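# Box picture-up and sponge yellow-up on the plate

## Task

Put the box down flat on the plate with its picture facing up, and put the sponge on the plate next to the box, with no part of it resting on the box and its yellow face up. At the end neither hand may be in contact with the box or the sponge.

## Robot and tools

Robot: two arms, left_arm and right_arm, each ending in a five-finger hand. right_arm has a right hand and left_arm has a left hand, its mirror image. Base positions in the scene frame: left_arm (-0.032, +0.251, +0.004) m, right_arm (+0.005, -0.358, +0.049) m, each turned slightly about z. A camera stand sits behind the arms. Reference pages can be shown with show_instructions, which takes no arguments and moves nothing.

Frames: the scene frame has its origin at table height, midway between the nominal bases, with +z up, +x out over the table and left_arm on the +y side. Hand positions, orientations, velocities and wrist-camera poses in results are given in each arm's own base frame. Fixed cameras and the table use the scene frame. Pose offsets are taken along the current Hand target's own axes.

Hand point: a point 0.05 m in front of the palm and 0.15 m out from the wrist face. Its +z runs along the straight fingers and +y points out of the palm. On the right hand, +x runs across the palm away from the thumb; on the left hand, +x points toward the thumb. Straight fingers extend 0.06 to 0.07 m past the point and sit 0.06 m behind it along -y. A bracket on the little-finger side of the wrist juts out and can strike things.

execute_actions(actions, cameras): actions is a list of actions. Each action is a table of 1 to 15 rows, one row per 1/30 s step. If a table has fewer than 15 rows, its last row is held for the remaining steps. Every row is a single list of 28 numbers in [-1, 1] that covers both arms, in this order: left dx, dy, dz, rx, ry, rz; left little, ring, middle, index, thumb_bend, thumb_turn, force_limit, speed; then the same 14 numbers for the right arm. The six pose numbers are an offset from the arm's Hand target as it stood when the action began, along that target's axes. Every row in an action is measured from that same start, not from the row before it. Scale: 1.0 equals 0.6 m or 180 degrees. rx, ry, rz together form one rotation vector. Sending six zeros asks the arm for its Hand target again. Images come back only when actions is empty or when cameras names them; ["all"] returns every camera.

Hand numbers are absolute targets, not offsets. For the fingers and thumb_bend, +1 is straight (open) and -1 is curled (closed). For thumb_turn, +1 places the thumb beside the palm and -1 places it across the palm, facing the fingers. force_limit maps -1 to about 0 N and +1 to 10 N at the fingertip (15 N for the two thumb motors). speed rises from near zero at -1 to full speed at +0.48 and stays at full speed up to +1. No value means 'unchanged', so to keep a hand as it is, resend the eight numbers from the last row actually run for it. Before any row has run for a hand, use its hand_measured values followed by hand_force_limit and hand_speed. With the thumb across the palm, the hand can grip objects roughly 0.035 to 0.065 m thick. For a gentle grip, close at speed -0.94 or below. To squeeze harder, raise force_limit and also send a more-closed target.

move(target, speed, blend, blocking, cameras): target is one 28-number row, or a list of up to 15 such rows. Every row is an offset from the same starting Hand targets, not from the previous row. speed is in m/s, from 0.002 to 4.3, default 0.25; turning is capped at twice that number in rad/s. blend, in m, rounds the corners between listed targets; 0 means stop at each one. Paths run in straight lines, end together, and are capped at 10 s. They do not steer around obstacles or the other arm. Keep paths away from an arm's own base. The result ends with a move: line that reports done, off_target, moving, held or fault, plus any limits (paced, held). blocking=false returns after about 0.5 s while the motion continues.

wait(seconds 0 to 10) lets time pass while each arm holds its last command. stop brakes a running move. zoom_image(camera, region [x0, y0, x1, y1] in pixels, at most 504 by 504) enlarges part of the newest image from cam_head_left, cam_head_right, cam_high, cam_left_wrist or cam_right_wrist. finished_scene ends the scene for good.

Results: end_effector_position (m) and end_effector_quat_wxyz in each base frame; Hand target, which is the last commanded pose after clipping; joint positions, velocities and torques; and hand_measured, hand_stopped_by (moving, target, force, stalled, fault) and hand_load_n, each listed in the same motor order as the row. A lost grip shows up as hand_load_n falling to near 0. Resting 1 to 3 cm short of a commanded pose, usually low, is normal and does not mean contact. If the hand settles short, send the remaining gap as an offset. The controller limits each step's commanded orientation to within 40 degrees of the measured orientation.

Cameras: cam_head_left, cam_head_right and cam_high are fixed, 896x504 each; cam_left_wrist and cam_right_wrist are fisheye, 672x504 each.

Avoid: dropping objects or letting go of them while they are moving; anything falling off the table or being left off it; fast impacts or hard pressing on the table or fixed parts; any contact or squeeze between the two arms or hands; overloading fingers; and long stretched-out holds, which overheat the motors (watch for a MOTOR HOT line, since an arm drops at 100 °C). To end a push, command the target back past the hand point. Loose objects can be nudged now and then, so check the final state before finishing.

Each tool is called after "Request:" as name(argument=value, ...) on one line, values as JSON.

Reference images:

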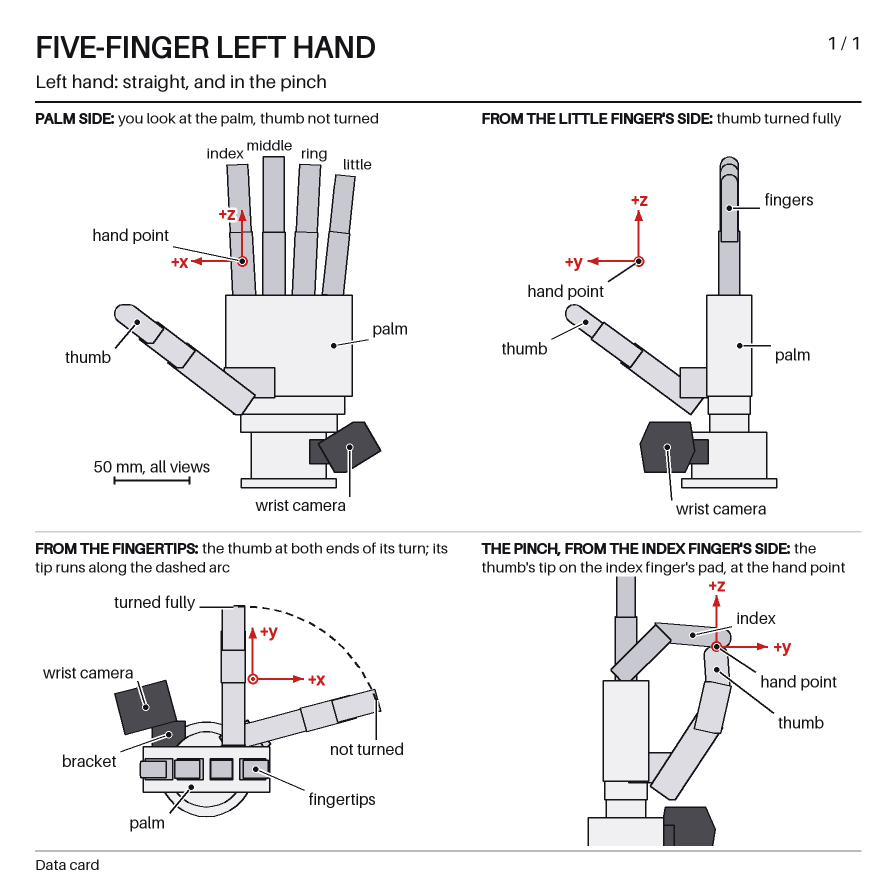

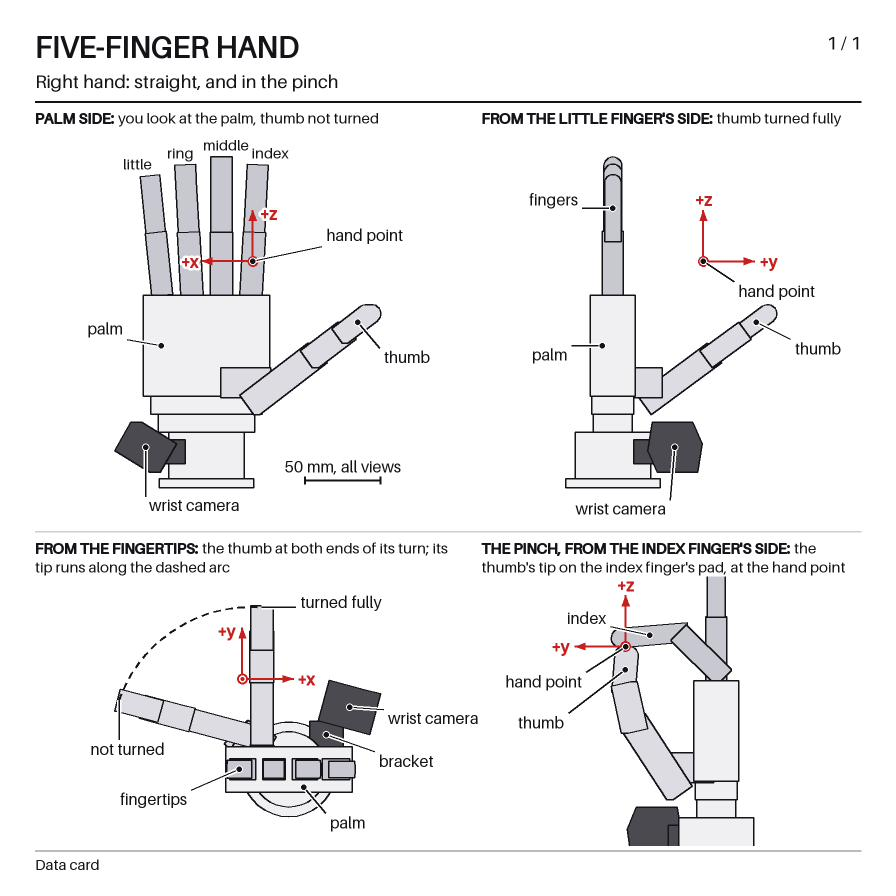

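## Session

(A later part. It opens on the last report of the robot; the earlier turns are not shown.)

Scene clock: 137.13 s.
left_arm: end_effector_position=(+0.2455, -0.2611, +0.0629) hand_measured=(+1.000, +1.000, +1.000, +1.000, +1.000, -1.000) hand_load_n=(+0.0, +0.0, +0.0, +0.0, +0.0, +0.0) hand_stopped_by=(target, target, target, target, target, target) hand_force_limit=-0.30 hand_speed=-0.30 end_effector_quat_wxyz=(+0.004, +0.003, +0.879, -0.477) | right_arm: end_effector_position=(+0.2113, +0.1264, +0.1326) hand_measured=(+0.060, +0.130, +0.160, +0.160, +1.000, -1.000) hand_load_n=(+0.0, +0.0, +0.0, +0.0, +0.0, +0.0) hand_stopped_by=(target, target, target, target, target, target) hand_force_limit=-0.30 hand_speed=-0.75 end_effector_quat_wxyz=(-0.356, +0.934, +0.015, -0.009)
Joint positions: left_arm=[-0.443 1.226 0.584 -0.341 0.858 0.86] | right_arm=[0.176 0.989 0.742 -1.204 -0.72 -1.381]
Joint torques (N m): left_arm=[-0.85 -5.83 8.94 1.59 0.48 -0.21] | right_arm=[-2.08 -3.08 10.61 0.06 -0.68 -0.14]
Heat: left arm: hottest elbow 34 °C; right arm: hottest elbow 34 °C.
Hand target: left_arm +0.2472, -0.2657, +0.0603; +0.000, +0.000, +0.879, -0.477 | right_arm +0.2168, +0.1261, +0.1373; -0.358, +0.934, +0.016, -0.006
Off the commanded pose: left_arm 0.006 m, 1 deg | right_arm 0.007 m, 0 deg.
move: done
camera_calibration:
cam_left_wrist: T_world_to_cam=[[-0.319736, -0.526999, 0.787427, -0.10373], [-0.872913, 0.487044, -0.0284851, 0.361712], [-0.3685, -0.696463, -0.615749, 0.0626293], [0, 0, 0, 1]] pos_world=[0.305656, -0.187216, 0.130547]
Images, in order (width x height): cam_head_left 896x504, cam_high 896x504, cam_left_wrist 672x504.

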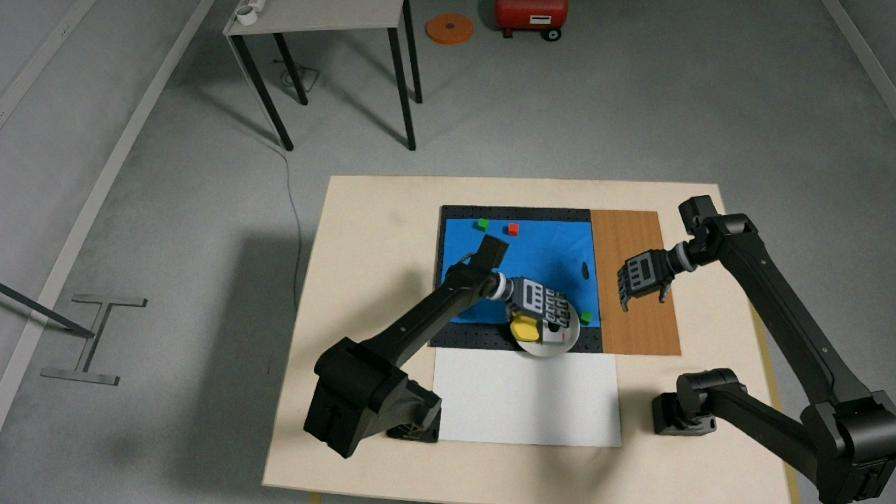

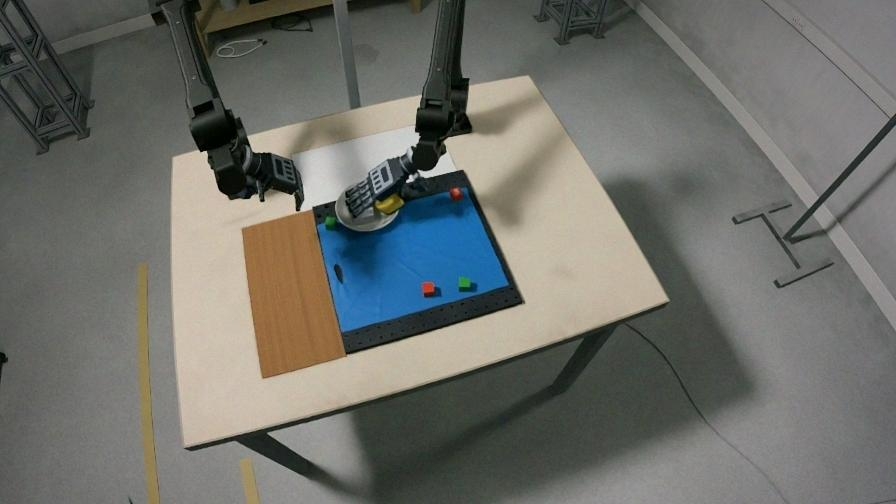

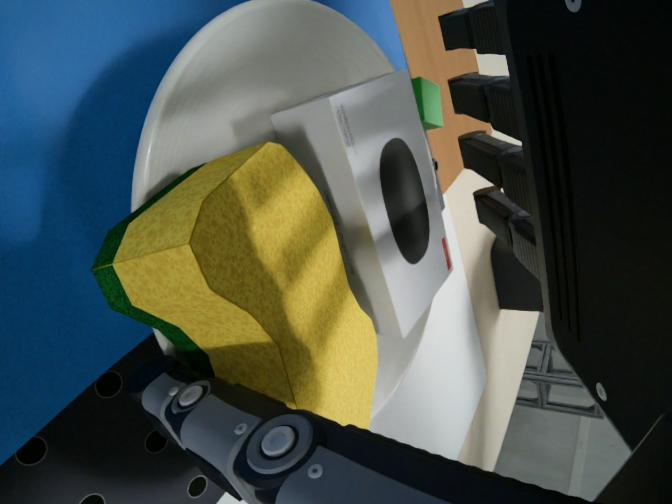

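Request:
move(target=[[0,0.0203,-0.0465,0,0,0,1,1,1,1,1.0,-1,-0.3,-0.3,0,0,0,0,0,0,0.06,0.13,0.16,0.16,1.0,-1,-0.3,-0.75],[-0.05,-0.0313,-0.3187,0,0,0,1,1,1,1,1.0,-1,-0.3,-0.3,0,0,0,0,0,0,0.06,0.13,0.16,0.16,1.0,-1,-0.3,-0.75]], speed=[0.08,0.2], blend=[0.01,0], cameras=["all"])

Request:
zoom_image(camera="cam_head_left", region=[485, 280, 595, 365])

Request:
zoom_image(camera="cam_high", region=[330, 140, 440, 240])

Request:
zoom_image(camera="cam_left_wrist", region=[220, 60, 480, 320])

Scene clock: 139.87 s.
left_arm: end_effector_position=(+0.2583, -0.1190, +0.1674) hand_measured=(+1.000, +1.000, +1.000, +1.000, +1.000, -1.000) hand_load_n=(+0.0, +0.0, +0.0, +0.0, +0.0, +0.0) hand_stopped_by=(target, target, target, target, target, target) hand_force_limit=-0.30 hand_speed=-0.30 end_effector_quat_wxyz=(-0.017, -0.009, +0.879, -0.476) | right_arm: end_effector_position=(+0.2113, +0.1264, +0.1326) hand_measured=(+0.060, +0.130, +0.160, +0.160, +1.000, -1.000) hand_load_n=(+0.0, +0.0, +0.0, +0.0, +0.0, +0.0) hand_stopped_by=(target, target, target, target, target, target) hand_force_limit=-0.30 hand_speed=-0.75 end_effector_quat_wxyz=(-0.356, +0.934, +0.015, -0.009)
Joint positions: left_arm=[0.038 1.17 0.879 -1.376 0.99 1.64] | right_arm=[0.176 0.989 0.742 -1.204 -0.72 -1.381]
Joint torques (N m): left_arm=[0.79 -5.48 13.3 -0.66 0.84 0.13] | right_arm=[-2.02 -3.08 10.59 0.08 -0.68 -0.14]
Heat: left arm: hottest elbow 34 °C; right arm: hottest elbow 35 °C.
Hand target: left_arm +0.2772, -0.1156, +0.1801; -0.001, +0.000, +0.879, -0.477 | right_arm +0.2168, +0.1261, +0.1373; -0.358, +0.934, +0.016, -0.006
Off the commanded pose: left_arm 0.023 m, 2 deg | right_arm 0.007 m, 0 deg.
move: off_target (left_arm)
camera_calibration:
cam_left_wrist: T_world_to_cam=[[-0.280332, -0.529676, 0.800535, -0.11968], [-0.874302, 0.485156, 0.0148404, 0.299544], [-0.396245, -0.695749, -0.599102, 0.235139], [0, 0, 0, 1]] pos_world=[0.321514, -0.0451188, 0.232235]
cam_right_wrist: T_world_to_cam=[[0.328028, -0.665889, -0.670067, 0.10495], [-0.822461, -0.550245, 0.144183, 0.232709], [-0.464711, 0.503807, -0.728164, 0.250796], [0, 0, 0, 1]] pos_world=[0.273515, 0.071579, 0.219391]

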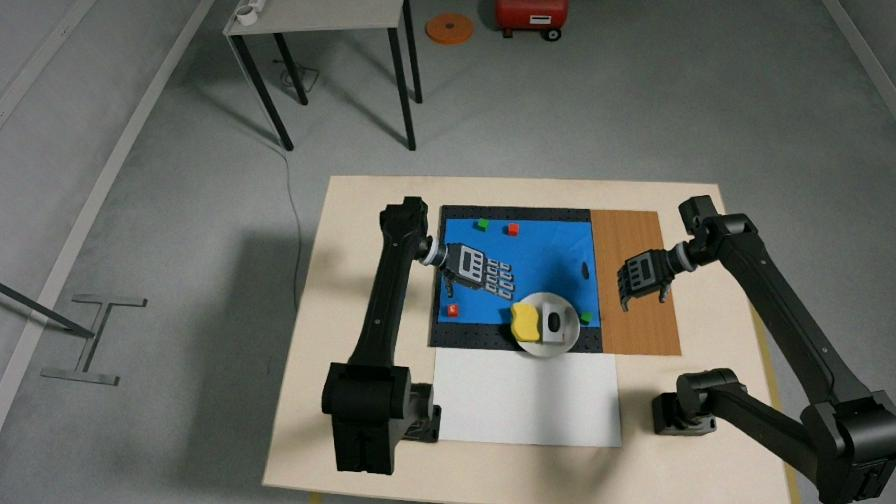

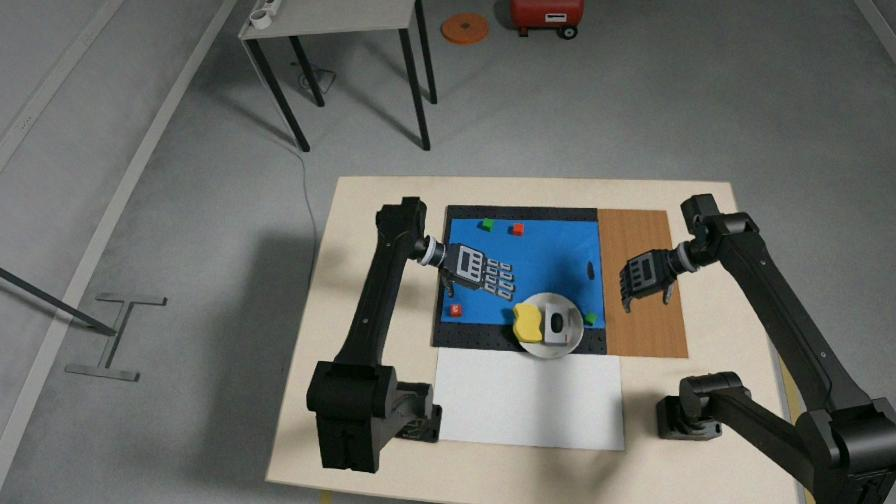

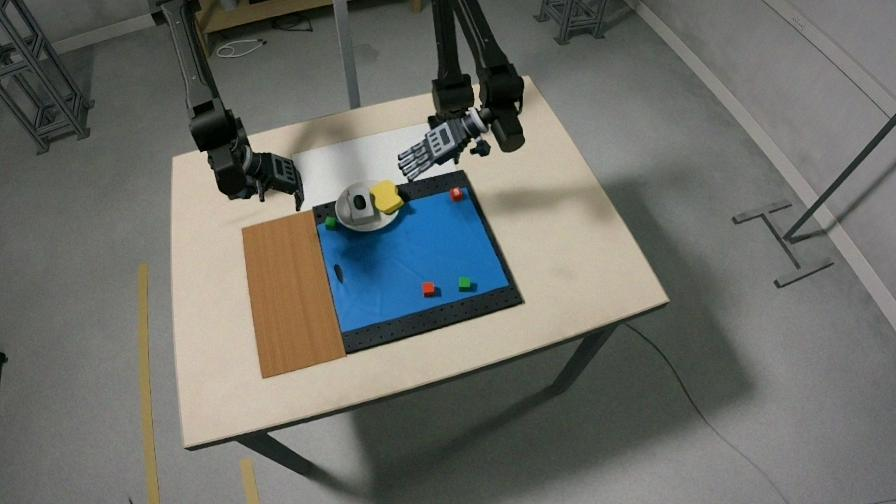

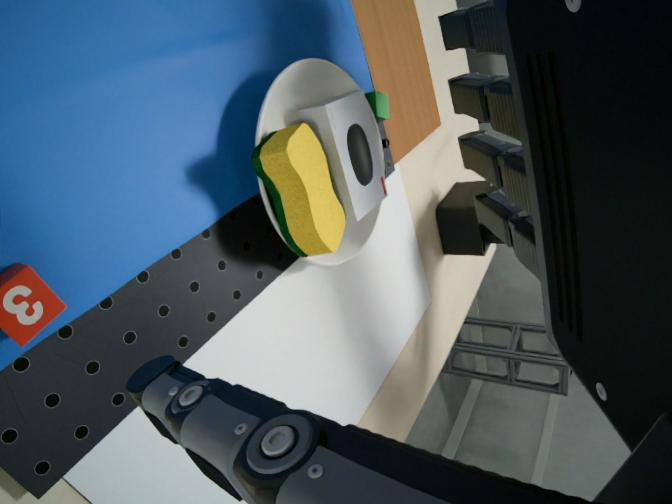

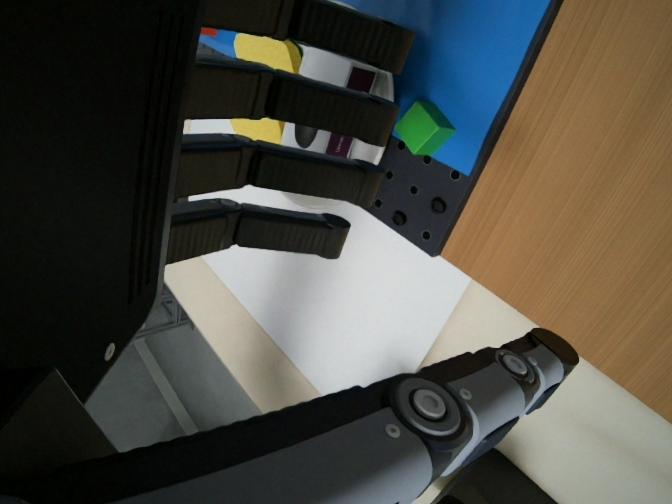

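Scaled by 4.582.

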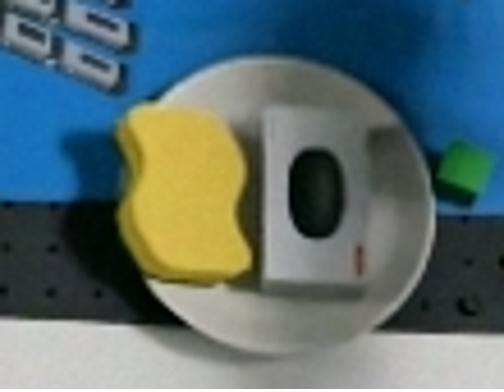

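Scaled by 4.582.

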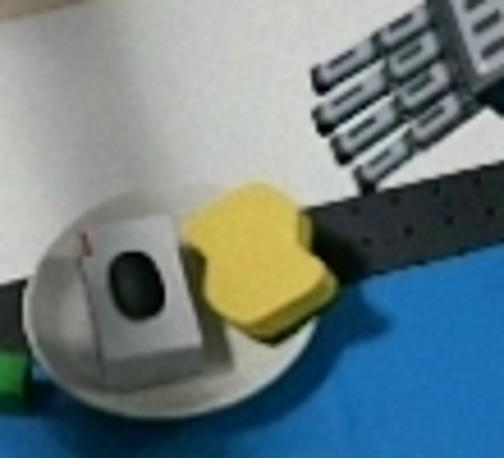

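Scaled by 1.938 from the camera's 672x504 image, which has a finer 960x720 frame.

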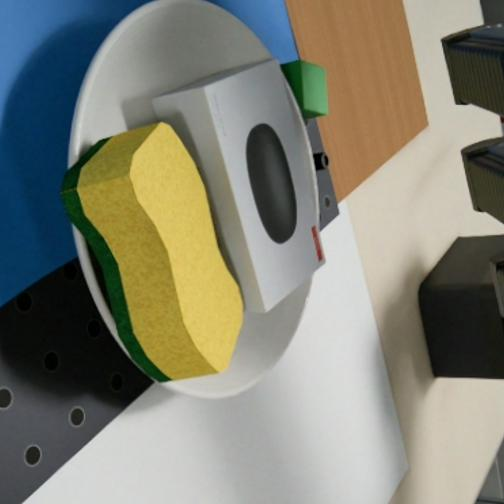

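Request:
finished_scene()

The scene is finished: the task was done.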